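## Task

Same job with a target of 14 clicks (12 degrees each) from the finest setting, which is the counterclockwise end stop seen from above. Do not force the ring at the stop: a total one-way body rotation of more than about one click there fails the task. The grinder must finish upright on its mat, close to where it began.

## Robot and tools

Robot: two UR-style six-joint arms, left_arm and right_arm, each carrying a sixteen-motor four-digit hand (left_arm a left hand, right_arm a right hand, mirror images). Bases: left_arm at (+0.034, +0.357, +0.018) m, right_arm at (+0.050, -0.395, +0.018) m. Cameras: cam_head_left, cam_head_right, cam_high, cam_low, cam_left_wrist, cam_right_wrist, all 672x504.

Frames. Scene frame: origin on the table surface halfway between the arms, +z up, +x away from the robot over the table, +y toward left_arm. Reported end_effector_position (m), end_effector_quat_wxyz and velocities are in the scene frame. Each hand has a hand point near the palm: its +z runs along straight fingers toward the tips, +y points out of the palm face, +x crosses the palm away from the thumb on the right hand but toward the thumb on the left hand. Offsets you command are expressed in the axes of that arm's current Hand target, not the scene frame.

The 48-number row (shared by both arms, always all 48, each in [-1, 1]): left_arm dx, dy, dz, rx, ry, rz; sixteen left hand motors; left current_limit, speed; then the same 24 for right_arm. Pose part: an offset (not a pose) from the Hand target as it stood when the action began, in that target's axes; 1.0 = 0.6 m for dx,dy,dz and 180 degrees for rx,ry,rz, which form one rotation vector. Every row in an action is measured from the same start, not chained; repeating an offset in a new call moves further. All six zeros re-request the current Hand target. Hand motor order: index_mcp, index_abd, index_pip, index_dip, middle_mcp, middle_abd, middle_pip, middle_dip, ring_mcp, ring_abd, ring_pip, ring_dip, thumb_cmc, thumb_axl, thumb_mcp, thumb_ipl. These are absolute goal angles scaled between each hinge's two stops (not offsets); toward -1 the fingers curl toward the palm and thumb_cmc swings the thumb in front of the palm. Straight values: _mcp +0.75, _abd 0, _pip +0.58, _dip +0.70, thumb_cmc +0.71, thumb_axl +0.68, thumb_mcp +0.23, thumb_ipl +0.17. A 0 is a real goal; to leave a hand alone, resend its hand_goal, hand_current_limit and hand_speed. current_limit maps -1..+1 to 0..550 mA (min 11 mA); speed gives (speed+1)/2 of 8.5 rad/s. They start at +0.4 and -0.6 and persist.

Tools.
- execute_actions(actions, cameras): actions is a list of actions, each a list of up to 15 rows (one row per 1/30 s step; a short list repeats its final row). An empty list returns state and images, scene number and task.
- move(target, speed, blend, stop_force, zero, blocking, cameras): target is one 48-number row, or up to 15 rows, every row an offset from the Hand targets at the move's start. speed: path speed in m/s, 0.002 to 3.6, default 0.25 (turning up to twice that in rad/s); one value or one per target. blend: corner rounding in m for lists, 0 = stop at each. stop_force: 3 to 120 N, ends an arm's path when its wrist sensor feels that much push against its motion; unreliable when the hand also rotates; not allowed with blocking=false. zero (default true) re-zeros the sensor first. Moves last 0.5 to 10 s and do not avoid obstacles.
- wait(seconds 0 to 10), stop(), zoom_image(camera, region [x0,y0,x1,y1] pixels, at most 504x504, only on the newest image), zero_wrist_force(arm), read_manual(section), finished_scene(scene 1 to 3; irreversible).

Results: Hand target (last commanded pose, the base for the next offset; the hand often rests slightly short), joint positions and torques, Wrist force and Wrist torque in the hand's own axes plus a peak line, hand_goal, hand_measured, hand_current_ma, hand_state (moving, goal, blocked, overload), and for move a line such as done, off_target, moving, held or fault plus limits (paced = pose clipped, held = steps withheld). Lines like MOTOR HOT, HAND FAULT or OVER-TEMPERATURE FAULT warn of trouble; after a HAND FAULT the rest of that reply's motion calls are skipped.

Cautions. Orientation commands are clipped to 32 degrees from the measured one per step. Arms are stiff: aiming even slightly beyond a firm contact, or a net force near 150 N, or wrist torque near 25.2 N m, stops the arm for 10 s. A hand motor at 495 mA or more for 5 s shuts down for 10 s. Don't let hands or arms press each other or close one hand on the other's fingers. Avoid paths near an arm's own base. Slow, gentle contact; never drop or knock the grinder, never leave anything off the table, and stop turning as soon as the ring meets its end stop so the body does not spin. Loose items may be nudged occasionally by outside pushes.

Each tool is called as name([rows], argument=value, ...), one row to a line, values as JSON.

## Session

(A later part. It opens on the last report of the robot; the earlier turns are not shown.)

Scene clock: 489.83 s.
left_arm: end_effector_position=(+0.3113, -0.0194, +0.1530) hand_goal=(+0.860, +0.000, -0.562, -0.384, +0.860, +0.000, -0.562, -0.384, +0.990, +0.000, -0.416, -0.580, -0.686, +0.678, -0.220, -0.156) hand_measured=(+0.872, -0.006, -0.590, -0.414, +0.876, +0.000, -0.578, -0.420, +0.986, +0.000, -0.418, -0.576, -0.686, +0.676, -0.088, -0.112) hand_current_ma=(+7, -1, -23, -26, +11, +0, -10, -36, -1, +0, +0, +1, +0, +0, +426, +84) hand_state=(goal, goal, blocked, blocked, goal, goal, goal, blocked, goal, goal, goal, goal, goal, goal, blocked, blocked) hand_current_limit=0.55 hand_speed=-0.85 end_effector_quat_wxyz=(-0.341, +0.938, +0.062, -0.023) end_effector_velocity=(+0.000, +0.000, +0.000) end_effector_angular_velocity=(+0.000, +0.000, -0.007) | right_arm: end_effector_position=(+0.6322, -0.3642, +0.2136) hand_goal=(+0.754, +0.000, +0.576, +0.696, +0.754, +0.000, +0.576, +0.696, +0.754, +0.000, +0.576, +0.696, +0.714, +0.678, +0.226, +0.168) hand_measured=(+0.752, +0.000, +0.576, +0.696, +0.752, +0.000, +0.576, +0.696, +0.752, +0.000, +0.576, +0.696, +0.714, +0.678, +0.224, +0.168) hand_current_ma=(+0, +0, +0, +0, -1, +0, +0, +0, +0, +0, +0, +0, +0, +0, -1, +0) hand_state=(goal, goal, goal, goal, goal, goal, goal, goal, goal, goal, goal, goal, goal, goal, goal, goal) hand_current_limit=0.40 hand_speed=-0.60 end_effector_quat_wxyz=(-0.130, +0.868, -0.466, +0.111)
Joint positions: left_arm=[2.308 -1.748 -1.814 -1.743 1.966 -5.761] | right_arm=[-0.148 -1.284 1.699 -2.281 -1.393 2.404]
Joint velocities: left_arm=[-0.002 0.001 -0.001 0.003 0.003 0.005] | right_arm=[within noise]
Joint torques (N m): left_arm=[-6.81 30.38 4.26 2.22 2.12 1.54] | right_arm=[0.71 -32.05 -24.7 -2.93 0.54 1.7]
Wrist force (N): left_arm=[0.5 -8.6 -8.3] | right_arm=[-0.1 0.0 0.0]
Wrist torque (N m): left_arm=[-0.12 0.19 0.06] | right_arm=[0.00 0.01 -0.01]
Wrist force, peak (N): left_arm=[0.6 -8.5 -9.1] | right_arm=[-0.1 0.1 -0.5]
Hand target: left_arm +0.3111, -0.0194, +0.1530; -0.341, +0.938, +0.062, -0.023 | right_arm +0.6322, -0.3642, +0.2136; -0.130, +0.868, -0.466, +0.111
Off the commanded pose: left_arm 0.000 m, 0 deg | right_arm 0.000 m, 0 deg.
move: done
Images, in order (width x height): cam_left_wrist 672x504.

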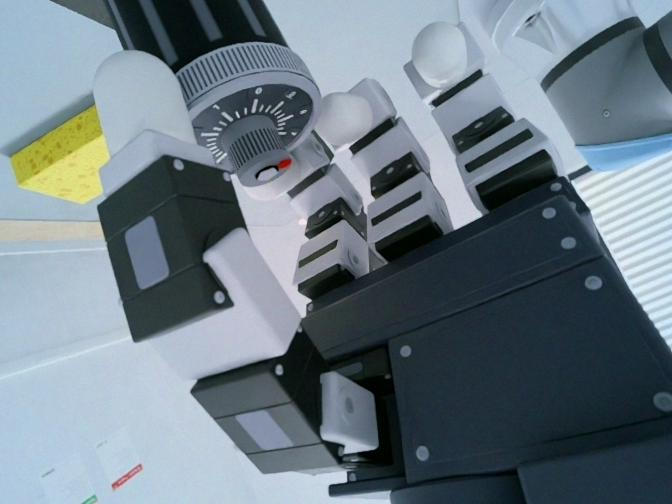

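move(target=[0,0,0,0,-0.0429,-0.0511,0.86,0,-0.562,-0.384,0.86,0,-0.562,-0.384,0.99,0,-0.416,-0.58,-0.686,0.678,-0.22,-0.157,0.55,-0.85,0,0,0,0,0,0,0.754,0,0.576,0.696,0.754,0,0.576,0.696,0.754,0,0.576,0.696,0.714,0.678,0.226,0.168,0.4,-0.6], speed=0.1, cameras=["cam_left_wrist"])

zoom_image(camera="cam_left_wrist", region=[150, 0, 350, 200])

Scene clock: 494.27 s.
left_arm: end_effector_position=(+0.3113, -0.0194, +0.1530) hand_goal=(+0.860, +0.000, -0.562, -0.384, +0.860, +0.000, -0.562, -0.384, +0.990, +0.000, -0.416, -0.580, -0.686, +0.678, -0.220, -0.156) hand_measured=(+0.872, -0.006, -0.590, -0.414, +0.876, +0.000, -0.580, -0.420, +0.986, +0.000, -0.418, -0.576, -0.688, +0.676, -0.088, -0.112) hand_current_ma=(+6, -1, -23, -26, +10, +0, -10, -38, -1, +0, +0, +1, +0, +0, +426, +88) hand_state=(goal, goal, blocked, blocked, goal, goal, goal, blocked, goal, goal, goal, goal, goal, goal, blocked, blocked) hand_current_limit=0.55 hand_speed=-0.85 end_effector_quat_wxyz=(-0.337, +0.926, +0.160, -0.059) end_effector_velocity=(+0.001, +0.000, -0.001) end_effector_angular_velocity=(+0.001, -0.001, -0.005) | right_arm: end_effector_position=(+0.6322, -0.3642, +0.2136) hand_goal=(+0.754, +0.000, +0.576, +0.696, +0.754, +0.000, +0.576, +0.696, +0.754, +0.000, +0.576, +0.696, +0.714, +0.678, +0.226, +0.168) hand_measured=(+0.752, +0.000, +0.576, +0.696, +0.752, +0.000, +0.576, +0.696, +0.752, +0.000, +0.576, +0.696, +0.714, +0.678, +0.224, +0.168) hand_current_ma=(+0, +0, +0, +0, -1, +0, +0, +0, +0, +0, +0, +0, +0, +0, -1, +0) hand_state=(goal, goal, goal, goal, goal, goal, goal, goal, goal, goal, goal, goal, goal, goal, goal, goal) hand_current_limit=0.40 hand_speed=-0.60 end_effector_quat_wxyz=(-0.130, +0.868, -0.466, +0.111)
Joint positions: left_arm=[2.332 -1.772 -1.772 -1.815 1.858 -5.922] | right_arm=[-0.148 -1.284 1.699 -2.281 -1.393 2.404]
Joint velocities: left_arm=[0.001 -0.001 -0.001 0.003 0.005 0.004] | right_arm=[within noise]
Joint torques (N m): left_arm=[-9.19 27.92 6.56 1.89 2.05 1.63] | right_arm=[0.89 -32.3 -25.12 -2.99 0.72 1.81]
Wrist force (N): left_arm=[0.2 -7.7 -7.9] | right_arm=[0.0 0.2 0.1]
Wrist torque (N m): left_arm=[-0.06 0.17 0.04] | right_arm=[0.01 0.00 0.01]
Wrist force, peak (N): left_arm=[0.3 -9.0 -9.1] | right_arm=[0.3 0.3 -0.5]
Hand target: left_arm +0.3111, -0.0194, +0.1530; -0.337, +0.926, +0.159, -0.059 | right_arm +0.6322, -0.3642, +0.2136; -0.130, +0.868, -0.466, +0.111
Off the commanded pose: left_arm 0.000 m, 0 deg | right_arm 0.000 m, 0 deg.
move: done
Images, in order (width x height): cam_left_wrist 672x504.

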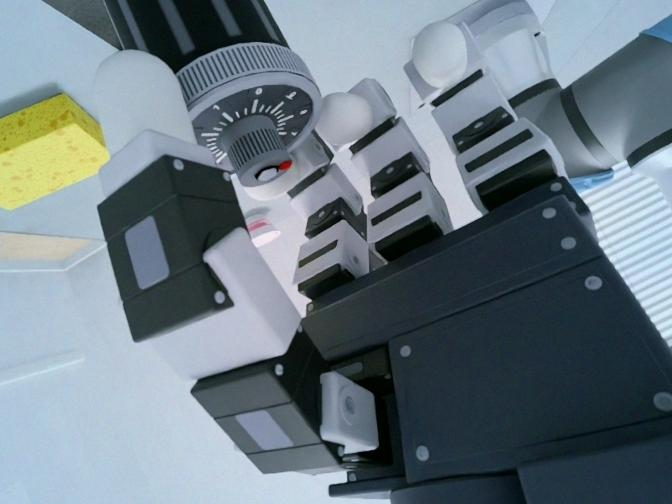

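Scaled by 2.520.

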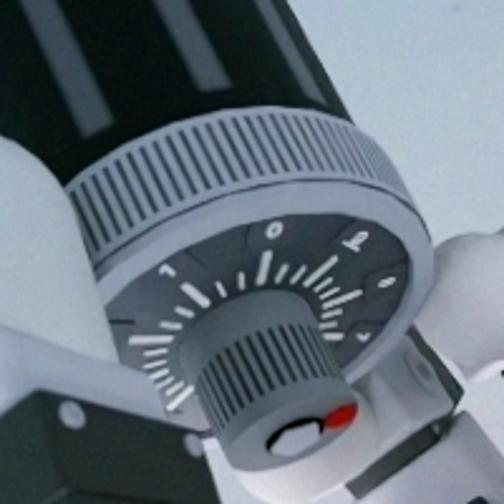

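move(target=[0,0,0,0,-0.0429,-0.0511,0.86,0,-0.562,-0.384,0.86,0,-0.562,-0.384,0.99,0,-0.416,-0.58,-0.686,0.678,-0.22,-0.157,0.55,-0.85,0,0,0,0,0,0,0.754,0,0.576,0.696,0.754,0,0.576,0.696,0.754,0,0.576,0.696,0.714,0.678,0.226,0.168,0.4,-0.6], speed=0.1, cameras=["cam_left_wrist"])

zoom_image(camera="cam_left_wrist", region=[150, 0, 350, 200])

Scene clock: 500.33 s.
left_arm: end_effector_position=(+0.3112, -0.0193, +0.1530) hand_goal=(+0.860, +0.000, -0.562, -0.384, +0.860, +0.000, -0.562, -0.384, +0.990, +0.000, -0.416, -0.580, -0.686, +0.678, -0.220, -0.156) hand_measured=(+0.872, -0.006, -0.590, -0.414, +0.876, +0.002, -0.580, -0.422, +0.986, +0.000, -0.418, -0.576, -0.686, +0.676, -0.088, -0.110) hand_current_ma=(+6, -1, -23, -26, +10, +0, -11, -40, -1, +0, +0, +1, +0, +0, +426, +90) hand_state=(goal, goal, blocked, blocked, goal, goal, goal, blocked, goal, goal, goal, goal, goal, goal, blocked, blocked) hand_current_limit=0.55 hand_speed=-0.85 end_effector_quat_wxyz=(-0.329, +0.904, +0.256, -0.094) end_effector_velocity=(+0.001, +0.000, +0.000) end_effector_angular_velocity=(-0.001, -0.001, -0.005) | right_arm: end_effector_position=(+0.6322, -0.3642, +0.2136) hand_goal=(+0.754, +0.000, +0.576, +0.696, +0.754, +0.000, +0.576, +0.696, +0.754, +0.000, +0.576, +0.696, +0.714, +0.678, +0.226, +0.168) hand_measured=(+0.752, +0.000, +0.576, +0.696, +0.752, +0.000, +0.576, +0.696, +0.752, +0.000, +0.576, +0.696, +0.714, +0.678, +0.224, +0.168) hand_current_ma=(+0, +0, +0, +0, -1, +0, +0, +0, +0, +0, +0, +0, +0, +0, -1, +0) hand_state=(goal, goal, goal, goal, goal, goal, goal, goal, goal, goal, goal, goal, goal, goal, goal, goal) hand_current_limit=0.40 hand_speed=-0.60 end_effector_quat_wxyz=(-0.130, +0.868, -0.466, +0.111)
Joint positions: left_arm=[2.359 -1.79 -1.743 -1.861 1.745 -6.07] | right_arm=[-0.148 -1.284 1.699 -2.281 -1.393 2.404]
Joint velocities: left_arm=[0 0 0 0.003 0.003 0.005] | right_arm=[within noise]
Joint torques (N m): left_arm=[-9.81 23.23 10.87 2.03 2.21 1.51] | right_arm=[0.63 -32.06 -25.03 -2.98 0.6 1.86]
Wrist force (N): left_arm=[-0.1 -7.4 -8.2] | right_arm=[-0.1 0.1 0.1]
Wrist torque (N m): left_arm=[-0.06 0.14 0.03] | right_arm=[0.00 0.00 0.00]
Wrist force, peak (N): left_arm=[0.0 -8.0 -8.8] | right_arm=[-0.1 0.3 -0.6]
Hand target: left_arm +0.3111, -0.0194, +0.1530; -0.329, +0.904, +0.255, -0.094 | right_arm +0.6322, -0.3642, +0.2136; -0.130, +0.868, -0.466, +0.111
Off the commanded pose: left_arm 0.000 m, 0 deg | right_arm 0.000 m, 0 deg.
move: done
Images, in order (width x height): cam_left_wrist 672x504.

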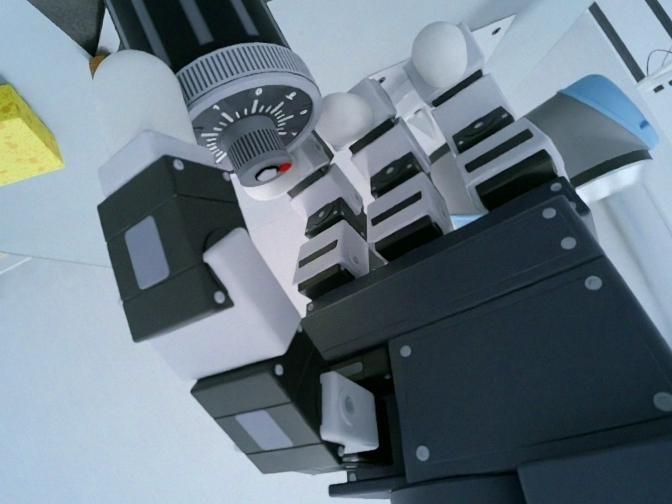

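Scaled by 2.520.

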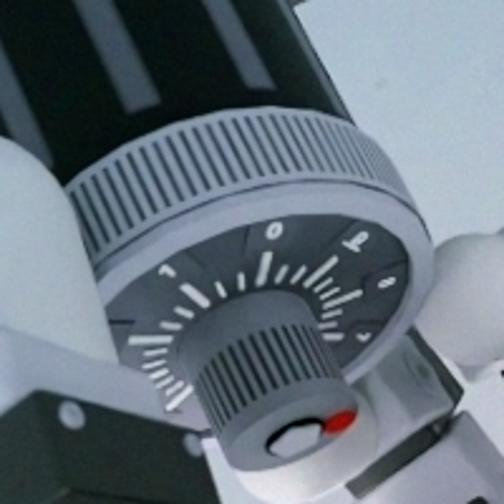

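move([
  [0,-0.0048,-0.0057,0,0,0,0.86,0,-0.562,-0.384,0.86,0,-0.562,-0.384,0.99,0,-0.416,-0.58,-0.686,0.678,-0.22,-0.157,0.55,-0.85,0,0,0,0,0,0,0.754,0,0.576,0.696,0.754,0,0.576,0.696,0.754,0,0.576,0.696,0.714,0.678,0.226,0.168,0.4,-0.6],
  [0,-0.0048,-0.0057,0,0,0,0.99,0,-0.45,-0.55,0.99,0,-0.45,-0.55,0.99,0,-0.416,-0.58,-0.686,0.678,0.0,-0.157,0.4,-0.7,0,0,0,0,0,0,0.754,0,0.576,0.696,0.754,0,0.576,0.696,0.754,0,0.576,0.696,0.714,0.678,0.226,0.168,0.4,-0.6],
], speed=0.02, cameras=["cam_left_wrist"])

zoom_image(camera="cam_left_wrist", region=[150, 0, 350, 200])

Scene clock: 517.17 s.
left_arm: end_effector_position=(+0.3111, -0.0194, +0.1575) hand_goal=(+0.990, +0.000, -0.450, -0.550, +0.990, +0.000, -0.450, -0.550, +0.990, +0.000, -0.416, -0.580, -0.686, +0.678, +0.000, -0.156) hand_measured=(+0.974, -0.002, -0.452, -0.546, +0.978, +0.002, -0.452, -0.546, +0.986, +0.000, -0.418, -0.576, -0.682, +0.680, -0.006, -0.154) hand_current_ma=(-11, +0, +0, +1, -7, +0, +0, +1, -1, +0, +0, +1, +1, +1, -2, +1) hand_state=(goal, goal, goal, goal, goal, goal, goal, goal, goal, goal, goal, goal, goal, goal, goal, goal) hand_current_limit=0.40 hand_speed=-0.70 end_effector_quat_wxyz=(-0.329, +0.904, +0.256, -0.094) | right_arm: end_effector_position=(+0.6322, -0.3642, +0.2136) hand_goal=(+0.754, +0.000, +0.576, +0.696, +0.754, +0.000, +0.576, +0.696, +0.754, +0.000, +0.576, +0.696, +0.714, +0.678, +0.226, +0.168) hand_measured=(+0.752, +0.000, +0.576, +0.696, +0.752, +0.000, +0.576, +0.696, +0.752, +0.000, +0.576, +0.696, +0.714, +0.678, +0.224, +0.168) hand_current_ma=(+0, +0, +0, +0, -1, +0, +0, +0, +0, +0, +0, +0, +0, +0, -1, +0) hand_state=(goal, goal, goal, goal, goal, goal, goal, goal, goal, goal, goal, goal, goal, goal, goal, goal) hand_current_limit=0.40 hand_speed=-0.60 end_effector_quat_wxyz=(-0.130, +0.868, -0.466, +0.111)
Joint positions: left_arm=[2.359 -1.786 -1.735 -1.872 1.745 -6.07] | right_arm=[-0.148 -1.284 1.699 -2.281 -1.393 2.404]
Joint torques (N m): left_arm=[-6.48 30.55 9.28 2.24 2.12 0.42] | right_arm=[0.66 -32.52 -24.92 -3.09 0.52 1.88]
Wrist force (N): left_arm=[-0.1 -1.4 0.3] | right_arm=[-0.2 0.2 -0.3]
Wrist torque (N m): left_arm=[0.05 0.12 -0.02] | right_arm=[0.05 0.03 -0.01]
Wrist force, peak (N): left_arm=[0.1 -8.0 -8.5] | right_arm=[0.2 0.5 -0.2]
Hand target: left_arm +0.3111, -0.0194, +0.1575; -0.329, +0.904, +0.255, -0.094 | right_arm +0.6322, -0.3642, +0.2136; -0.130, +0.868, -0.466, +0.111
Off the commanded pose: left_arm 0.000 m, 0 deg | right_arm 0.000 m, 0 deg.
move: done
Images, in order (width x height): cam_left_wrist 672x504.

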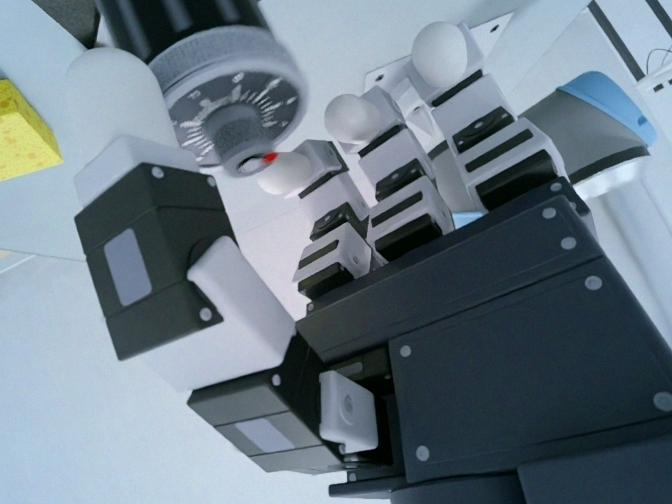

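Scaled by 2.520.

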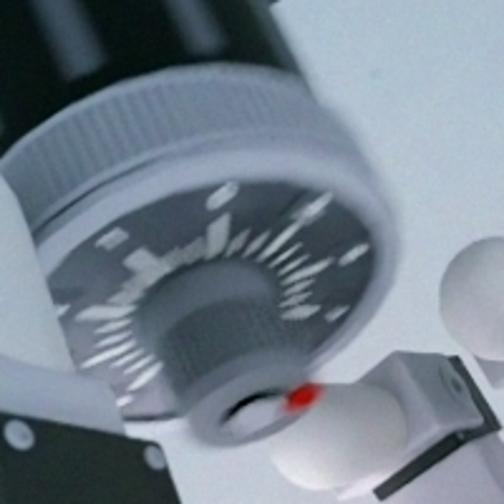

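wait(seconds=0.3, cameras=["cam_left_wrist","cam_low"])

zoom_image(camera="cam_left_wrist", region=[100, 0, 350, 200])

zoom_image(camera="cam_low", region=[200, 200, 300, 300])

Scene clock: 519.83 s.
left_arm: end_effector_position=(+0.3111, -0.0194, +0.1575) hand_goal=(+0.990, +0.000, -0.450, -0.550, +0.990, +0.000, -0.450, -0.550, +0.990, +0.000, -0.416, -0.580, -0.686, +0.678, +0.000, -0.156) hand_measured=(+0.974, -0.002, -0.452, -0.546, +0.978, +0.002, -0.452, -0.546, +0.986, +0.000, -0.418, -0.576, -0.682, +0.680, -0.006, -0.154) hand_current_ma=(-11, +0, +0, +1, -7, +0, +0, +1, -1, +0, +0, +1, +1, +1, -2, +1) hand_state=(goal, goal, goal, goal, goal, goal, goal, goal, goal, goal, goal, goal, goal, goal, goal, goal) hand_current_limit=0.40 hand_speed=-0.70 end_effector_quat_wxyz=(-0.329, +0.904, +0.255, -0.094) | right_arm: end_effector_position=(+0.6322, -0.3642, +0.2136) hand_goal=(+0.754, +0.000, +0.576, +0.696, +0.754, +0.000, +0.576, +0.696, +0.754, +0.000, +0.576, +0.696, +0.714, +0.678, +0.226, +0.168) hand_measured=(+0.752, +0.000, +0.576, +0.696, +0.752, +0.000, +0.576, +0.696, +0.752, +0.000, +0.576, +0.696, +0.714, +0.678, +0.224, +0.168) hand_current_ma=(+0, +0, +0, +0, -1, +0, +0, +0, +0, +0, +0, +0, +0, +0, -1, +0) hand_state=(goal, goal, goal, goal, goal, goal, goal, goal, goal, goal, goal, goal, goal, goal, goal, goal) hand_current_limit=0.40 hand_speed=-0.60 end_effector_quat_wxyz=(-0.130, +0.868, -0.466, +0.111)
Joint positions: left_arm=[2.359 -1.786 -1.736 -1.872 1.745 -6.07] | right_arm=[-0.148 -1.284 1.699 -2.281 -1.393 2.404]
Joint torques (N m): left_arm=[4.04 17.83 8.89 2.31 2.09 1.36] | right_arm=[0.66 -31.97 -25.03 -3.08 0.64 1.9]
Wrist force (N): left_arm=[0.1 -1.3 0.3] | right_arm=[0.1 0.3 -0.1]
Wrist torque (N m): left_arm=[0.07 0.10 -0.01] | right_arm=[0.04 -0.01 0.01]
Wrist force, peak (N): left_arm=[0.0 -1.5 0.6] | right_arm=[-0.4 0.1 -0.3]
Hand target: left_arm +0.3111, -0.0194, +0.1575; -0.329, +0.904, +0.255, -0.094 | right_arm +0.6322, -0.3642, +0.2136; -0.130, +0.868, -0.466, +0.111
Off the commanded pose: left_arm 0.000 m, 0 deg | right_arm 0.000 m, 0 deg.
wait: 0.30 s; at rest from the start
Images, in order (width x height): cam_low 672x504, cam_left_wrist 672x504.

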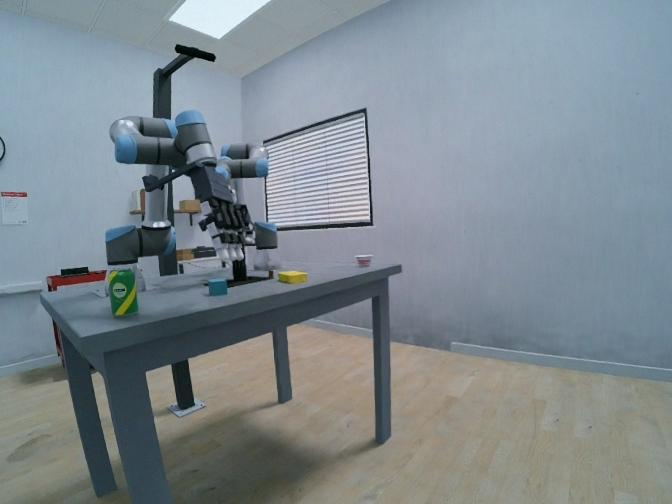

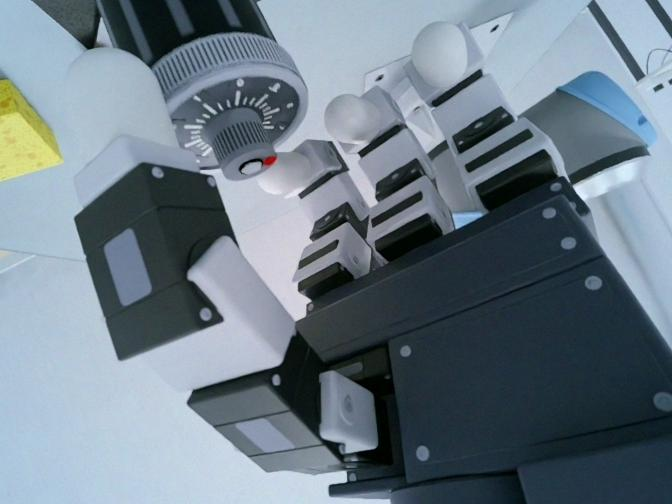

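Scaled by 2.016.

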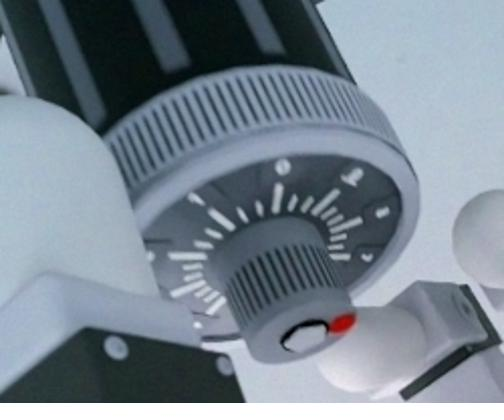

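Scaled by 5.040.

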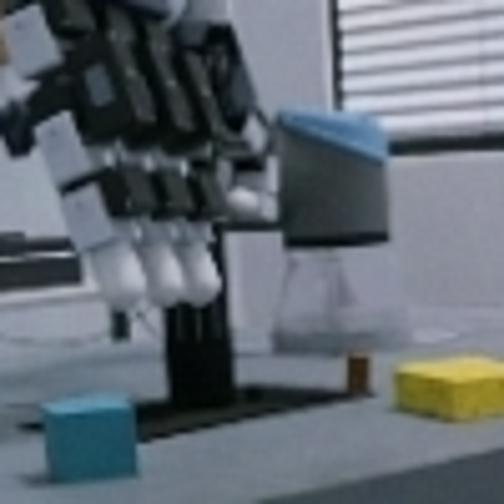

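move([
  [0.008,-0.0115,-0.0229,0,0,0,0.99,0,-0.416,-0.58,0.99,0,-0.416,-0.58,0.99,0,-0.416,-0.58,-0.686,0.678,0.02,-0.157,0.4,-0.7,0,0,0,0,0,0,0.754,0,0.576,0.696,0.754,0,0.576,0.696,0.754,0,0.576,0.696,0.714,0.678,0.226,0.168,0.4,-0.6],
  [0.008,-0.0115,-0.0229,0,0.2572,0.3064,0.99,0,-0.416,-0.58,0.99,0,-0.416,-0.58,0.99,0,-0.416,-0.58,-0.686,0.678,0.02,-0.157,0.4,-0.7,0,0,0,0,0,0,0.754,0,0.576,0.696,0.754,0,0.576,0.696,0.754,0,0.576,0.696,0.714,0.678,0.226,0.168,0.4,-0.6],
  [0.008,-0.0115,-0.0229,0,0.5144,0.6128,0.99,0,-0.416,-0.58,0.99,0,-0.416,-0.58,0.99,0,-0.416,-0.58,-0.686,0.678,0.02,-0.157,0.4,-0.7,0,0,0,0,0,0,0.754,0,0.576,0.696,0.754,0,0.576,0.696,0.754,0,0.576,0.696,0.714,0.678,0.226,0.168,0.4,-0.6],
  [0.008,-0.0115,-0.0229,0,-0.5144,-0.6128,0.99,0,-0.416,-0.58,0.99,0,-0.416,-0.58,0.99,0,-0.416,-0.58,-0.686,0.678,0.02,-0.157,0.4,-0.7,0,0,0,0,0,0,0.754,0,0.576,0.696,0.754,0,0.576,0.696,0.754,0,0.576,0.696,0.714,0.678,0.226,0.168,0.4,-0.6],
], speed=[0.06,0.45,0.45,0.45], cameras=["cam_left_wrist","cam_low"])

zoom_image(camera="cam_left_wrist", region=[100, 0, 350, 200])

Scene clock: 539.17 s.
left_arm: end_effector_position=(+0.3172, -0.0199, +0.1724) hand_goal=(+0.990, +0.000, -0.416, -0.580, +0.990, +0.000, -0.416, -0.580, +0.990, +0.000, -0.416, -0.580, -0.686, +0.678, +0.020, -0.156) hand_measured=(+0.974, -0.002, -0.418, -0.576, +0.978, +0.002, -0.418, -0.576, +0.986, +0.000, -0.418, -0.576, -0.684, +0.680, +0.014, -0.154) hand_current_ma=(-10, +0, +0, +1, -7, +0, +0, +1, -1, +0, +0, +1, +0, +0, -3, +0) hand_state=(goal, goal, goal, goal, goal, goal, goal, goal, goal, goal, goal, goal, goal, goal, goal, goal) hand_current_limit=0.40 hand_speed=-0.70 end_effector_quat_wxyz=(-0.014, +0.036, +0.939, -0.342) | right_arm: end_effector_position=(+0.6322, -0.3642, +0.2136) hand_goal=(+0.754, +0.000, +0.576, +0.696, +0.754, +0.000, +0.576, +0.696, +0.754, +0.000, +0.576, +0.696, +0.714, +0.678, +0.226, +0.168) hand_measured=(+0.752, +0.000, +0.576, +0.696, +0.752, +0.000, +0.576, +0.696, +0.752, +0.000, +0.576, +0.696, +0.714, +0.678, +0.224, +0.168) hand_current_ma=(+0, +0, +0, +0, -1, +0, +0, +0, +0, +0, +0, +0, +0, +0, -1, +0) hand_state=(goal, goal, goal, goal, goal, goal, goal, goal, goal, goal, goal, goal, goal, goal, goal, goal) hand_current_limit=0.40 hand_speed=-0.60 end_effector_quat_wxyz=(-0.130, +0.868, -0.466, +0.111)
Joint positions: left_arm=[2.658 -1.565 -2.208 -0.646 0.927 -2.038] | right_arm=[-0.148 -1.284 1.699 -2.281 -1.393 2.404]
Joint torques (N m): left_arm=[0.21 16.85 8.77 1.62 0.35 1.46] | right_arm=[1.11 -32.71 -25.9 -2.97 0.58 1.99]
Wrist force (N): left_arm=[-0.4 -1.2 0.7] | right_arm=[0.1 0.0 -0.1]
Wrist torque (N m): left_arm=[0.03 0.20 0.10] | right_arm=[0.01 -0.01 0.01]
Wrist force, peak (N): left_arm=[-0.4 -1.6 0.9] | right_arm=[0.1 0.2 -0.8]
Hand target: left_arm +0.3171, -0.0199, +0.1724; -0.014, +0.036, +0.939, -0.342 | right_arm +0.6322, -0.3642, +0.2136; -0.130, +0.868, -0.466, +0.111
Off the commanded pose: left_arm 0.000 m, 0 deg | right_arm 0.000 m, 0 deg.
move: done
Images, in order (width x height): cam_low 672x504, cam_left_wrist 672x504.

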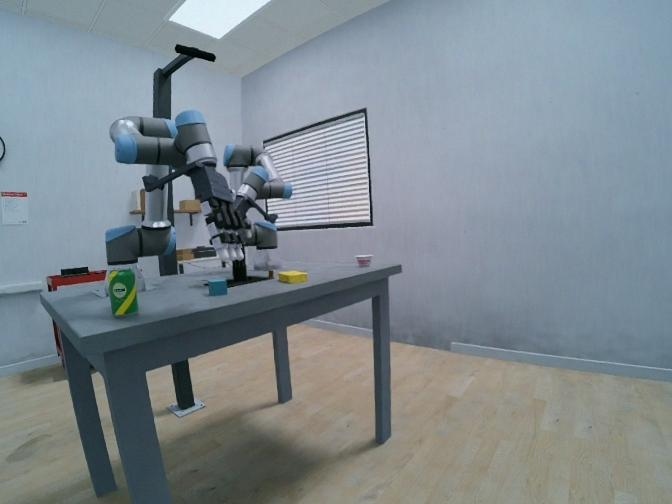

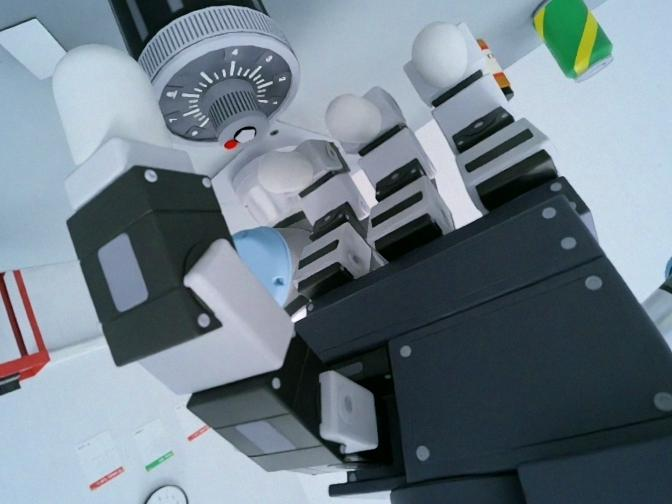

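Scaled by 2.016.

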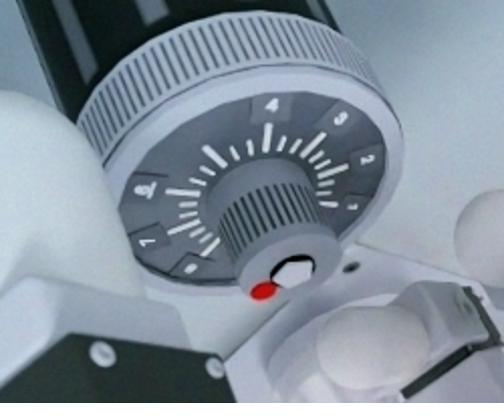

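move([
  [0.005,0.0175,0.0125,0,0,0,0.99,0,-0.416,-0.58,0.99,0,-0.416,-0.58,0.99,0,-0.416,-0.58,-0.686,0.678,0.02,-0.157,0.4,-0.7,0,0,0,0,0,0,0.754,0,0.576,0.696,0.754,0,0.576,0.696,0.754,0,0.576,0.696,0.714,0.678,0.226,0.168,0.4,-0.6],
  [0.005,0.0175,0.0125,0,0,0,0.97,0,-0.562,-0.384,0.97,0,-0.562,-0.384,0.99,0,-0.416,-0.58,-0.686,0.678,-0.06,-0.157,0.1,-0.7,0,0,0,0,0,0,0.754,0,0.576,0.696,0.754,0,0.576,0.696,0.754,0,0.576,0.696,0.714,0.678,0.226,0.168,0.4,-0.6],
], speed=0.05, cameras=["cam_left_wrist"])

zoom_image(camera="cam_left_wrist", region=[150, 0, 350, 200])

Scene clock: 548.43 s.
left_arm: end_effector_position=(+0.3144, -0.0164, +0.1599) hand_goal=(+0.970, +0.000, -0.562, -0.384, +0.970, +0.000, -0.562, -0.384, +0.990, +0.000, -0.416, -0.580, -0.686, +0.678, -0.060, -0.156) hand_measured=(+0.966, -0.002, -0.556, -0.386, +0.966, +0.002, -0.558, -0.386, +0.986, +0.000, -0.418, -0.576, -0.684, +0.680, -0.060, -0.154) hand_current_ma=(-1, +0, +1, +0, -1, +0, +1, +0, -1, +0, +0, +1, +0, +0, +0, +0) hand_state=(goal, goal, goal, goal, goal, goal, goal, goal, goal, goal, goal, goal, goal, goal, goal, goal) hand_current_limit=0.10 hand_speed=-0.70 end_effector_quat_wxyz=(-0.014, +0.036, +0.939, -0.342) | right_arm: end_effector_position=(+0.6322, -0.3642, +0.2136) hand_goal=(+0.754, +0.000, +0.576, +0.696, +0.754, +0.000, +0.576, +0.696, +0.754, +0.000, +0.576, +0.696, +0.714, +0.678, +0.226, +0.168) hand_measured=(+0.752, +0.000, +0.576, +0.696, +0.752, +0.000, +0.576, +0.696, +0.752, +0.000, +0.576, +0.696, +0.714, +0.678, +0.224, +0.168) hand_current_ma=(+0, +0, +0, +0, -1, +0, +0, +0, +0, +0, +0, +0, +0, +0, -1, +0) hand_state=(goal, goal, goal, goal, goal, goal, goal, goal, goal, goal, goal, goal, goal, goal, goal, goal) hand_current_limit=0.40 hand_speed=-0.60 end_effector_quat_wxyz=(-0.130, +0.868, -0.466, +0.111)
Joint positions: left_arm=[2.663 -1.576 -2.237 -0.611 0.926 -2.032] | right_arm=[-0.148 -1.284 1.699 -2.281 -1.393 2.404]
Joint torques (N m): left_arm=[-7.8 35.11 28.68 1.49 -1.52 -0.97] | right_arm=[0.68 -31.83 -25.65 -2.95 0.62 2.01]
Wrist force (N): left_arm=[-0.1 -1.3 1.0] | right_arm=[-0.2 -0.1 -0.2]
Wrist torque (N m): left_arm=[-0.01 0.16 -0.06] | right_arm=[0.00 0.03 -0.02]
Wrist force, peak (N): left_arm=[-0.5 -1.4 1.0] | right_arm=[0.2 0.5 -0.3]
Hand target: left_arm +0.3143, -0.0164, +0.1599; -0.014, +0.036, +0.939, -0.342 | right_arm +0.6322, -0.3642, +0.2136; -0.130, +0.868, -0.466, +0.111
Off the commanded pose: left_arm 0.000 m, 0 deg | right_arm 0.000 m, 0 deg.
move: done
Images, in order (width x height): cam_left_wrist 672x504.

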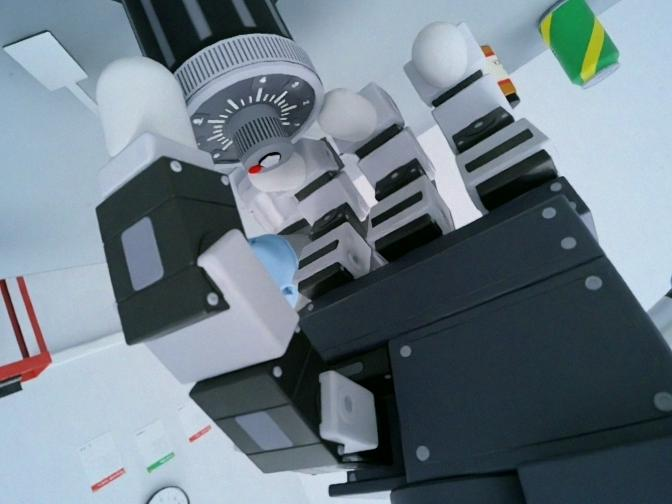

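Scaled by 2.520.

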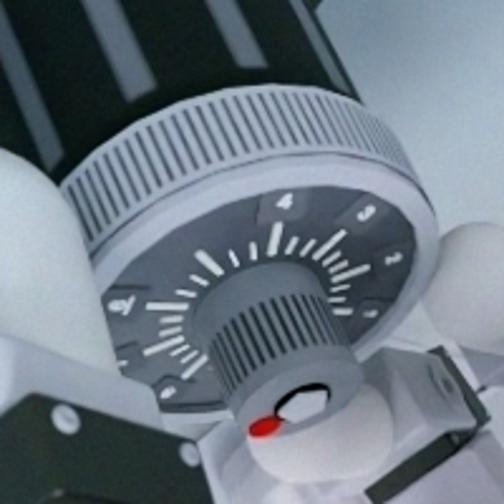

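move(target=[0,0,0,0,0,0,0.90,0,-0.562,-0.384,0.90,0,-0.562,-0.384,0.99,0,-0.416,-0.58,-0.686,0.678,-0.16,-0.157,0.2,-0.8,0,0,0,0,0,0,0.754,0,0.576,0.696,0.754,0,0.576,0.696,0.754,0,0.576,0.696,0.714,0.678,0.226,0.168,0.4,-0.6], speed=0.05, cameras=["cam_left_wrist"])

zoom_image(camera="cam_left_wrist", region=[150, 0, 350, 200])

Scene clock: 556.57 s.
left_arm: end_effector_position=(+0.3143, -0.0164, +0.1599) hand_goal=(+0.900, +0.000, -0.562, -0.384, +0.900, +0.000, -0.562, -0.384, +0.990, +0.000, -0.416, -0.580, -0.686, +0.678, -0.160, -0.156) hand_measured=(+0.910, -0.002, -0.556, -0.386, +0.920, +0.002, -0.556, -0.386, +0.986, +0.000, -0.418, -0.576, -0.682, +0.680, -0.090, -0.142) hand_current_ma=(+4, +0, +2, +0, +16, +0, +2, +0, -1, +0, +0, +1, +1, +1, +177, +12) hand_state=(goal, goal, goal, goal, blocked, goal, goal, goal, goal, goal, goal, goal, goal, goal, blocked, goal) hand_current_limit=0.20 hand_speed=-0.80 end_effector_quat_wxyz=(-0.014, +0.036, +0.939, -0.342) | right_arm: end_effector_position=(+0.6322, -0.3642, +0.2136) hand_goal=(+0.754, +0.000, +0.576, +0.696, +0.754, +0.000, +0.576, +0.696, +0.754, +0.000, +0.576, +0.696, +0.714, +0.678, +0.226, +0.168) hand_measured=(+0.752, +0.000, +0.576, +0.696, +0.752, +0.000, +0.576, +0.696, +0.752, +0.000, +0.576, +0.696, +0.714, +0.678, +0.224, +0.168) hand_current_ma=(+0, +0, +0, +0, -1, +0, +0, +0, +0, +0, +0, +0, +0, +0, -1, +0) hand_state=(goal, goal, goal, goal, goal, goal, goal, goal, goal, goal, goal, goal, goal, goal, goal, goal) hand_current_limit=0.40 hand_speed=-0.60 end_effector_quat_wxyz=(-0.130, +0.868, -0.466, +0.111)
Joint positions: left_arm=[2.663 -1.576 -2.237 -0.611 0.926 -2.032] | right_arm=[-0.148 -1.284 1.699 -2.281 -1.393 2.404]
Joint torques (N m): left_arm=[-9.29 34.86 28.12 1.91 0.85 -1.05] | right_arm=[0.41 -32.07 -25.32 -2.98 0.63 1.96]
Wrist force (N): left_arm=[-0.2 -2.0 0.4] | right_arm=[0.1 0.1 -0.2]
Wrist torque (N m): left_arm=[-0.01 0.17 -0.06] | right_arm=[0.04 0.00 0.01]
Wrist force, peak (N): left_arm=[-0.2 -2.2 0.9] | right_arm=[0.5 0.4 -0.3]
Hand target: left_arm +0.3143, -0.0164, +0.1599; -0.014, +0.036, +0.939, -0.342 | right_arm +0.6322, -0.3642, +0.2136; -0.130, +0.868, -0.466, +0.111
Off the commanded pose: left_arm 0.000 m, 0 deg | right_arm 0.000 m, 0 deg.
move: done
Images, in order (width x height): cam_left_wrist 672x504.

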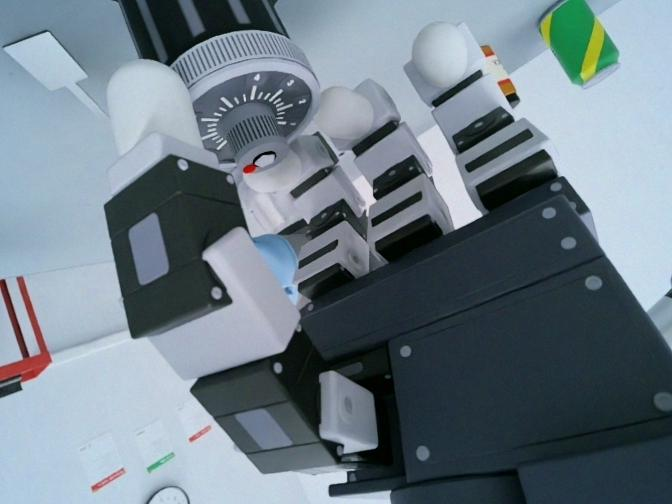

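Scaled by 2.520.

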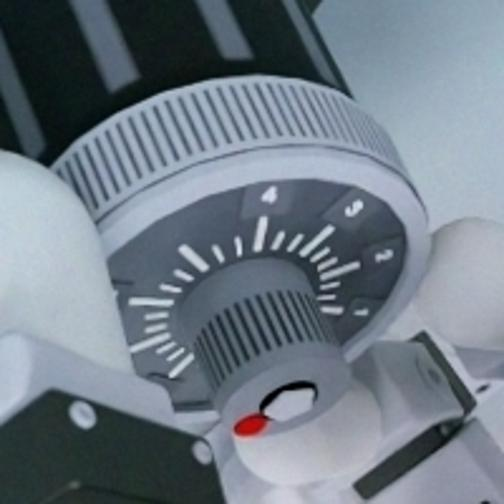

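move([
  [-0.0025,-0.0019,0.0016,0,0,0,0.86,0,-0.562,-0.384,0.86,0,-0.562,-0.384,0.99,0,-0.416,-0.58,-0.686,0.678,-0.22,-0.157,0.55,-0.85,0,0,0,0,0,0,0.754,0,0.576,0.696,0.754,0,0.576,0.696,0.754,0,0.576,0.696,0.714,0.678,0.226,0.168,0.4,-0.6],
  [-0.0025,0.0027,0.0071,0,0,0,0.86,0,-0.562,-0.384,0.86,0,-0.562,-0.384,0.99,0,-0.416,-0.58,-0.686,0.678,-0.22,-0.157,0.55,-0.85,0,0,0,0,0,0,0.754,0,0.576,0.696,0.754,0,0.576,0.696,0.754,0,0.576,0.696,0.714,0.678,0.226,0.168,0.4,-0.6],
], speed=0.02, cameras=["cam_left_wrist"])

zoom_image(camera="cam_left_wrist", region=[150, 0, 350, 200])

move(target=[0,0,0,0,-0.0429,-0.0511,0.86,0,-0.562,-0.384,0.86,0,-0.562,-0.384,0.99,0,-0.416,-0.58,-0.686,0.678,-0.22,-0.157,0.55,-0.85,0,0,0,0,0,0,0.754,0,0.576,0.696,0.754,0,0.576,0.696,0.754,0,0.576,0.696,0.714,0.678,0.226,0.168,0.4,-0.6], speed=0.1, cameras=["cam_left_wrist"])

zoom_image(camera="cam_left_wrist", region=[150, 0, 350, 200])

Scene clock: 574.43 s.
left_arm: end_effector_position=(+0.3157, -0.0180, +0.1555) hand_goal=(+0.860, +0.000, -0.562, -0.384, +0.860, +0.000, -0.562, -0.384, +0.990, +0.000, -0.416, -0.580, -0.686, +0.678, -0.220, -0.156) hand_measured=(+0.888, -0.002, -0.578, -0.408, +0.898, +0.002, -0.570, -0.410, +0.986, +0.000, -0.418, -0.576, -0.682, +0.680, -0.090, -0.124) hand_current_ma=(+26, +0, -9, -17, +43, +0, -3, -20, -1, +0, +0, +1, +1, +1, +426, +52) hand_state=(blocked, goal, goal, blocked, blocked, goal, goal, blocked, goal, goal, goal, goal, goal, goal, blocked, blocked) hand_current_limit=0.55 hand_speed=-0.85 end_effector_quat_wxyz=(-0.014, +0.036, +0.939, -0.342) | right_arm: end_effector_position=(+0.6322, -0.3642, +0.2136) hand_goal=(+0.754, +0.000, +0.576, +0.696, +0.754, +0.000, +0.576, +0.696, +0.754, +0.000, +0.576, +0.696, +0.714, +0.678, +0.226, +0.168) hand_measured=(+0.752, +0.000, +0.576, +0.696, +0.752, +0.000, +0.576, +0.696, +0.752, +0.000, +0.576, +0.696, +0.714, +0.678, +0.224, +0.168) hand_current_ma=(+0, +0, +0, +0, -1, +0, +0, +0, +0, +0, +0, +0, +0, +0, -1, +0) hand_state=(goal, goal, goal, goal, goal, goal, goal, goal, goal, goal, goal, goal, goal, goal, goal, goal) hand_current_limit=0.40 hand_speed=-0.60 end_effector_quat_wxyz=(-0.130, +0.868, -0.466, +0.111)
Joint positions: left_arm=[2.661 -1.59 -2.238 -0.595 0.926 -2.035] | right_arm=[-0.148 -1.284 1.699 -2.281 -1.393 2.404]
Joint torques (N m): left_arm=[-3.11 13.65 9.39 0.86 0.8 0.92] | right_arm=[0.9 -32.64 -25.85 -3.07 0.59 1.98]
Wrist force (N): left_arm=[0.4 -9.5 -7.0] | right_arm=[-0.1 0.0 -0.3]
Wrist torque (N m): left_arm=[-0.14 0.16 0.15] | right_arm=[0.02 0.03 -0.01]
Wrist force, peak (N): left_arm=[0.3 -9.9 -7.1] | right_arm=[0.0 0.6 -0.3]
Hand target: left_arm +0.3157, -0.0180, +0.1556; -0.014, +0.036, +0.939, -0.342 | right_arm +0.6322, -0.3642, +0.2136; -0.130, +0.868, -0.466, +0.111
Off the commanded pose: left_arm 0.000 m, 0 deg | right_arm 0.000 m, 0 deg.
move: done
Images, in order (width x height): cam_left_wrist 672x504.

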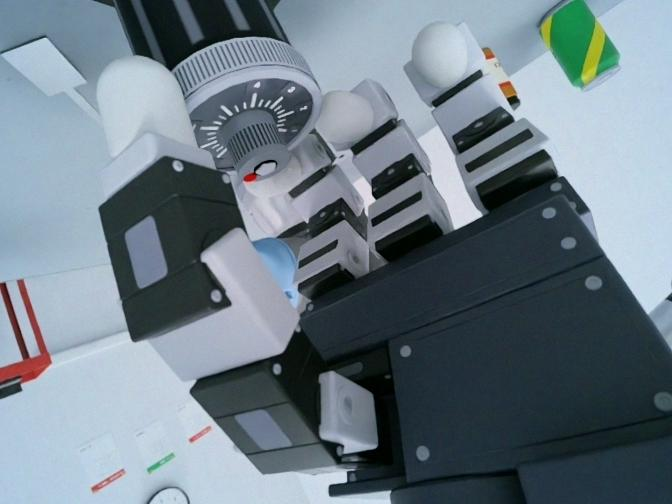

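Scaled by 2.520.

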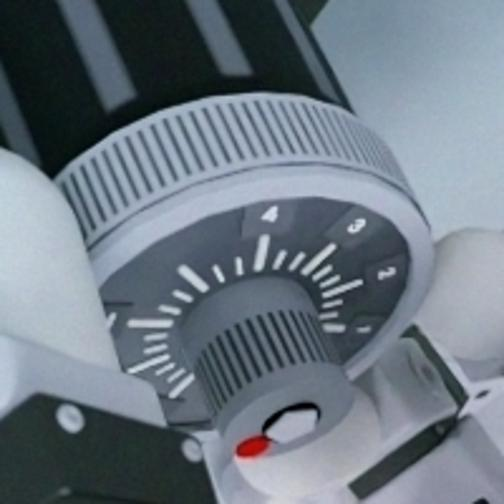

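Scene clock: 575.90 s.
left_arm: end_effector_position=(+0.3156, -0.0180, +0.1555) hand_goal=(+0.860, +0.000, -0.562, -0.384, +0.860, +0.000, -0.562, -0.384, +0.990, +0.000, -0.416, -0.580, -0.686, +0.678, -0.220, -0.156) hand_measured=(+0.884, -0.002, -0.578, -0.408, +0.888, -0.002, -0.568, -0.412, +0.986, +0.000, -0.418, -0.576, -0.678, +0.682, -0.090, -0.118) hand_current_ma=(+21, +0, -9, -17, +27, +0, -1, -25, -1, +0, +0, +1, +3, +1, +426, +65) hand_state=(blocked, goal, goal, blocked, blocked, goal, goal, blocked, goal, goal, goal, goal, goal, goal, blocked, blocked) hand_current_limit=0.55 hand_speed=-0.85 end_effector_quat_wxyz=(+0.022, -0.063, +0.938, -0.341) | right_arm: end_effector_position=(+0.6322, -0.3642, +0.2136) hand_goal=(+0.754, +0.000, +0.576, +0.696, +0.754, +0.000, +0.576, +0.696, +0.754, +0.000, +0.576, +0.696, +0.714, +0.678, +0.226, +0.168) hand_measured=(+0.752, +0.000, +0.576, +0.696, +0.752, +0.000, +0.576, +0.696, +0.752, +0.000, +0.576, +0.696, +0.714, +0.678, +0.224, +0.168) hand_current_ma=(+0, +0, +0, +0, -1, +0, +0, +0, +0, +0, +0, +0, +0, +0, -1, +0) hand_state=(goal, goal, goal, goal, goal, goal, goal, goal, goal, goal, goal, goal, goal, goal, goal, goal) hand_current_limit=0.40 hand_speed=-0.60 end_effector_quat_wxyz=(-0.130, +0.868, -0.466, +0.111)
Joint positions: left_arm=[2.652 -1.59 -2.282 -0.409 1.004 -2.284] | right_arm=[-0.148 -1.284 1.699 -2.281 -1.393 2.404]
Joint torques (N m): left_arm=[-1.04 2.58 24.31 1.2 -1.77 0.36] | right_arm=[1.12 -32.03 -25.92 -2.97 0.74 2.06]
Wrist force (N): left_arm=[0.7 -8.7 -6.1] | right_arm=[-0.3 0.2 -0.1]
Wrist torque (N m): left_arm=[-0.13 0.14 -0.01] | right_arm=[0.03 0.05 -0.03]
Wrist force, peak (N): left_arm=[0.5 -9.5 -6.8] | right_arm=[-0.2 0.2 -0.5]
Hand target: left_arm +0.3157, -0.0180, +0.1556; +0.022, -0.063, +0.938, -0.341 | right_arm +0.6322, -0.3642, +0.2136; -0.130, +0.868, -0.466, +0.111
Off the commanded pose: left_arm 0.000 m, 0 deg | right_arm 0.000 m, 0 deg.
move: done
Images, in order (width x height): cam_left_wrist 672x504.

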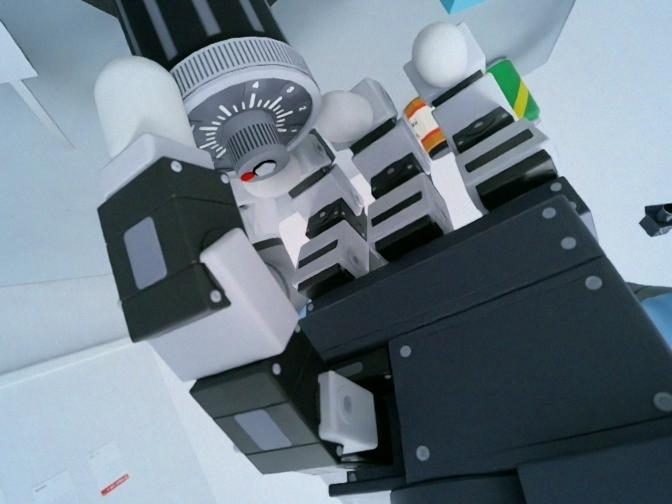

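Scaled by 2.520.

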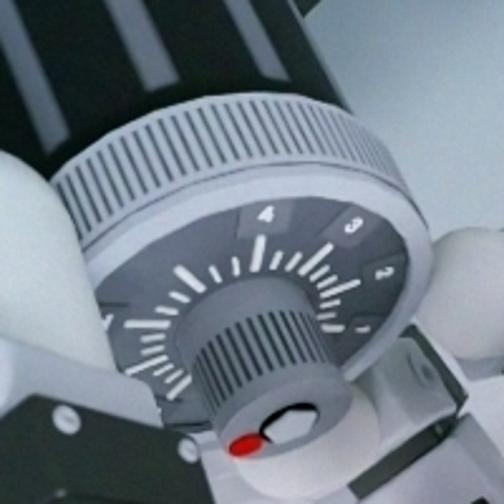

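move(target=[0,0.0005,0.0006,0,-0.0429,-0.0511,0.86,0,-0.562,-0.384,0.86,0,-0.562,-0.384,0.99,0,-0.416,-0.58,-0.686,0.678,-0.22,-0.157,0.55,-0.85,0,0,0,0,0,0,0.754,0,0.576,0.696,0.754,0,0.576,0.696,0.754,0,0.576,0.696,0.714,0.678,0.226,0.168,0.4,-0.6], speed=0.1, cameras=["cam_left_wrist"])

zoom_image(camera="cam_left_wrist", region=[150, 0, 350, 200])

Scene clock: 581.67 s.
left_arm: end_effector_position=(+0.3156, -0.0180, +0.1551) hand_goal=(+0.860, +0.000, -0.562, -0.384, +0.860, +0.000, -0.562, -0.384, +0.990, +0.000, -0.416, -0.580, -0.686, +0.678, -0.220, -0.156) hand_measured=(+0.882, -0.002, -0.580, -0.410, +0.886, -0.002, -0.568, -0.414, +0.986, +0.000, -0.418, -0.576, -0.678, +0.682, -0.090, -0.118) hand_current_ma=(+19, +0, -12, -22, +22, +0, -2, -28, -1, +0, +0, +1, +3, +1, +426, +70) hand_state=(blocked, goal, goal, blocked, blocked, goal, goal, blocked, goal, goal, goal, goal, goal, goal, blocked, blocked) hand_current_limit=0.55 hand_speed=-0.85 end_effector_quat_wxyz=(+0.057, -0.160, +0.926, -0.337) | right_arm: end_effector_position=(+0.6322, -0.3642, +0.2136) hand_goal=(+0.754, +0.000, +0.576, +0.696, +0.754, +0.000, +0.576, +0.696, +0.754, +0.000, +0.576, +0.696, +0.714, +0.678, +0.226, +0.168) hand_measured=(+0.752, +0.000, +0.576, +0.696, +0.752, +0.000, +0.576, +0.696, +0.752, +0.000, +0.576, +0.696, +0.714, +0.678, +0.224, +0.168) hand_current_ma=(+0, +0, +0, +0, -1, +0, +0, +0, +0, +0, +0, +0, +0, +0, -1, +0) hand_state=(goal, goal, goal, goal, goal, goal, goal, goal, goal, goal, goal, goal, goal, goal, goal, goal) hand_current_limit=0.40 hand_speed=-0.60 end_effector_quat_wxyz=(-0.130, +0.868, -0.466, +0.111)
Joint positions: left_arm=[2.632 -1.593 -2.315 -0.258 1.113 -2.515] | right_arm=[-0.148 -1.284 1.699 -2.281 -1.393 2.404]
Joint torques (N m): left_arm=[9.04 5.23 23.06 0.9 -1.49 0.47] | right_arm=[0.51 -32.55 -26.45 -2.99 0.65 2.01]
Wrist force (N): left_arm=[0.9 -8.9 -6.8] | right_arm=[0.1 -0.2 0.1]
Wrist torque (N m): left_arm=[-0.10 0.18 -0.01] | right_arm=[-0.03 -0.01 0.00]
Wrist force, peak (N): left_arm=[0.9 -9.0 -7.0] | right_arm=[-0.2 0.0 -0.7]
Hand target: left_arm +0.3157, -0.0180, +0.1552; +0.058, -0.160, +0.926, -0.337 | right_arm +0.6322, -0.3642, +0.2136; -0.130, +0.868, -0.466, +0.111
Off the commanded pose: left_arm 0.000 m, 0 deg | right_arm 0.000 m, 0 deg.
move: done
Images, in order (width x height): cam_left_wrist 672x504.

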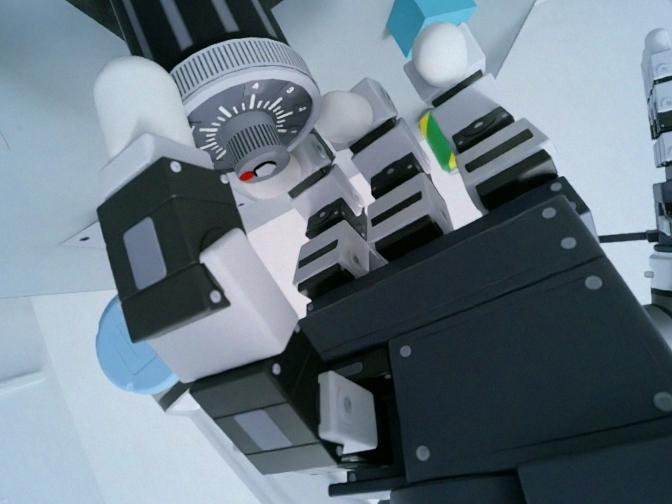

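Scaled by 2.520.

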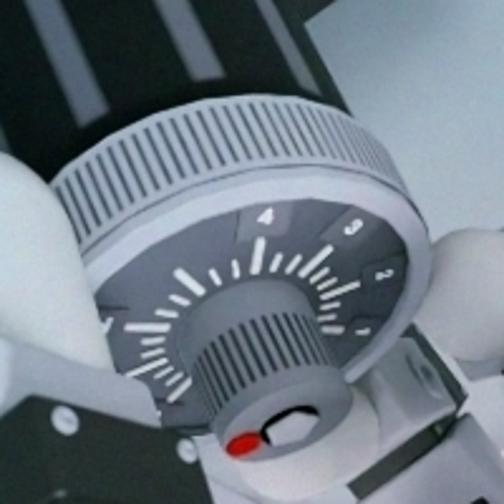

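move(target=[0,0,0,0,-0.0429,-0.0511,0.86,0,-0.562,-0.384,0.86,0,-0.562,-0.384,0.99,0,-0.416,-0.58,-0.686,0.678,-0.22,-0.157,0.55,-0.85,0,0,0,0,0,0,0.754,0,0.576,0.696,0.754,0,0.576,0.696,0.754,0,0.576,0.696,0.714,0.678,0.226,0.168,0.4,-0.6], speed=0.1, cameras=["cam_left_wrist"])

zoom_image(camera="cam_left_wrist", region=[150, 0, 350, 200])

Scene clock: 586.07 s.
left_arm: end_effector_position=(+0.3156, -0.0181, +0.1551) hand_goal=(+0.860, +0.000, -0.562, -0.384, +0.860, +0.000, -0.562, -0.384, +0.990, +0.000, -0.416, -0.580, -0.686, +0.678, -0.220, -0.156) hand_measured=(+0.884, -0.002, -0.580, -0.410, +0.884, -0.002, -0.568, -0.414, +0.986, +0.000, -0.418, -0.576, -0.678, +0.684, -0.090, -0.116) hand_current_ma=(+20, +0, -12, -22, +20, +0, -2, -26, -1, +0, +0, +1, +4, +2, +426, +73) hand_state=(blocked, goal, goal, blocked, blocked, goal, goal, blocked, goal, goal, goal, goal, goal, goal, blocked, blocked) hand_current_limit=0.55 hand_speed=-0.85 end_effector_quat_wxyz=(+0.092, -0.256, +0.904, -0.329) | right_arm: end_effector_position=(+0.6322, -0.3642, +0.2136) hand_goal=(+0.754, +0.000, +0.576, +0.696, +0.754, +0.000, +0.576, +0.696, +0.754, +0.000, +0.576, +0.696, +0.714, +0.678, +0.226, +0.168) hand_measured=(+0.752, +0.000, +0.576, +0.696, +0.752, +0.000, +0.576, +0.696, +0.752, +0.000, +0.576, +0.696, +0.714, +0.678, +0.224, +0.168) hand_current_ma=(+0, +0, +0, +0, -1, +0, +0, +0, +0, +0, +0, +0, +0, +0, -1, +0) hand_state=(goal, goal, goal, goal, goal, goal, goal, goal, goal, goal, goal, goal, goal, goal, goal, goal) hand_current_limit=0.40 hand_speed=-0.60 end_effector_quat_wxyz=(-0.130, +0.868, -0.466, +0.111)
Joint positions: left_arm=[2.602 -1.595 -2.337 -0.152 1.246 -2.731] | right_arm=[-0.148 -1.284 1.699 -2.281 -1.393 2.404]
Joint torques (N m): left_arm=[10.01 4.38 17.77 0.66 -1.29 0.54] | right_arm=[0.59 -32.7 -26.94 -3.03 0.61 1.91]
Wrist force (N): left_arm=[0.6 -7.6 -6.1] | right_arm=[0.1 -0.1 -0.4]
Wrist torque (N m): left_arm=[-0.02 0.25 -0.04] | right_arm=[0.02 0.01 0.00]
Wrist force, peak (N): left_arm=[0.7 -9.2 -6.7] | right_arm=[0.6 0.1 -0.3]
Hand target: left_arm +0.3157, -0.0180, +0.1552; +0.093, -0.256, +0.904, -0.329 | right_arm +0.6322, -0.3642, +0.2136; -0.130, +0.868, -0.466, +0.111
Off the commanded pose: left_arm 0.000 m, 0 deg | right_arm 0.000 m, 0 deg.
move: done
Images, in order (width x height): cam_left_wrist 672x504.

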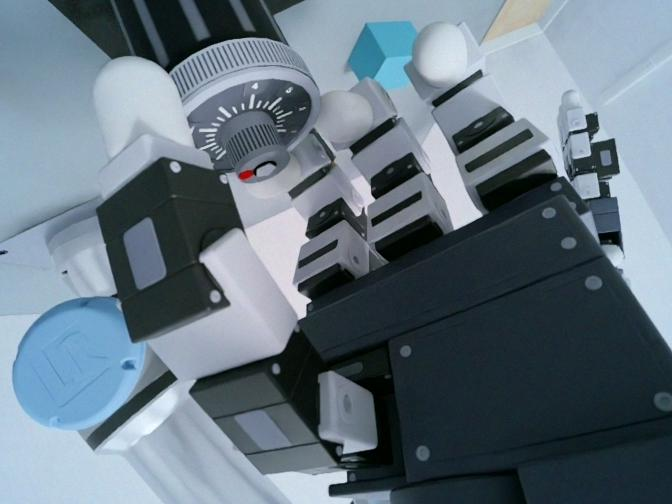

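Scaled by 2.520.

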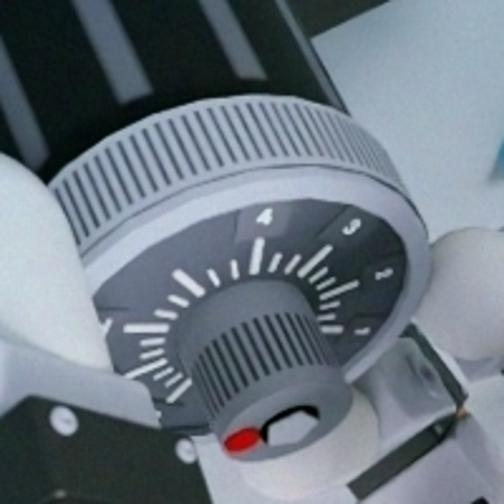

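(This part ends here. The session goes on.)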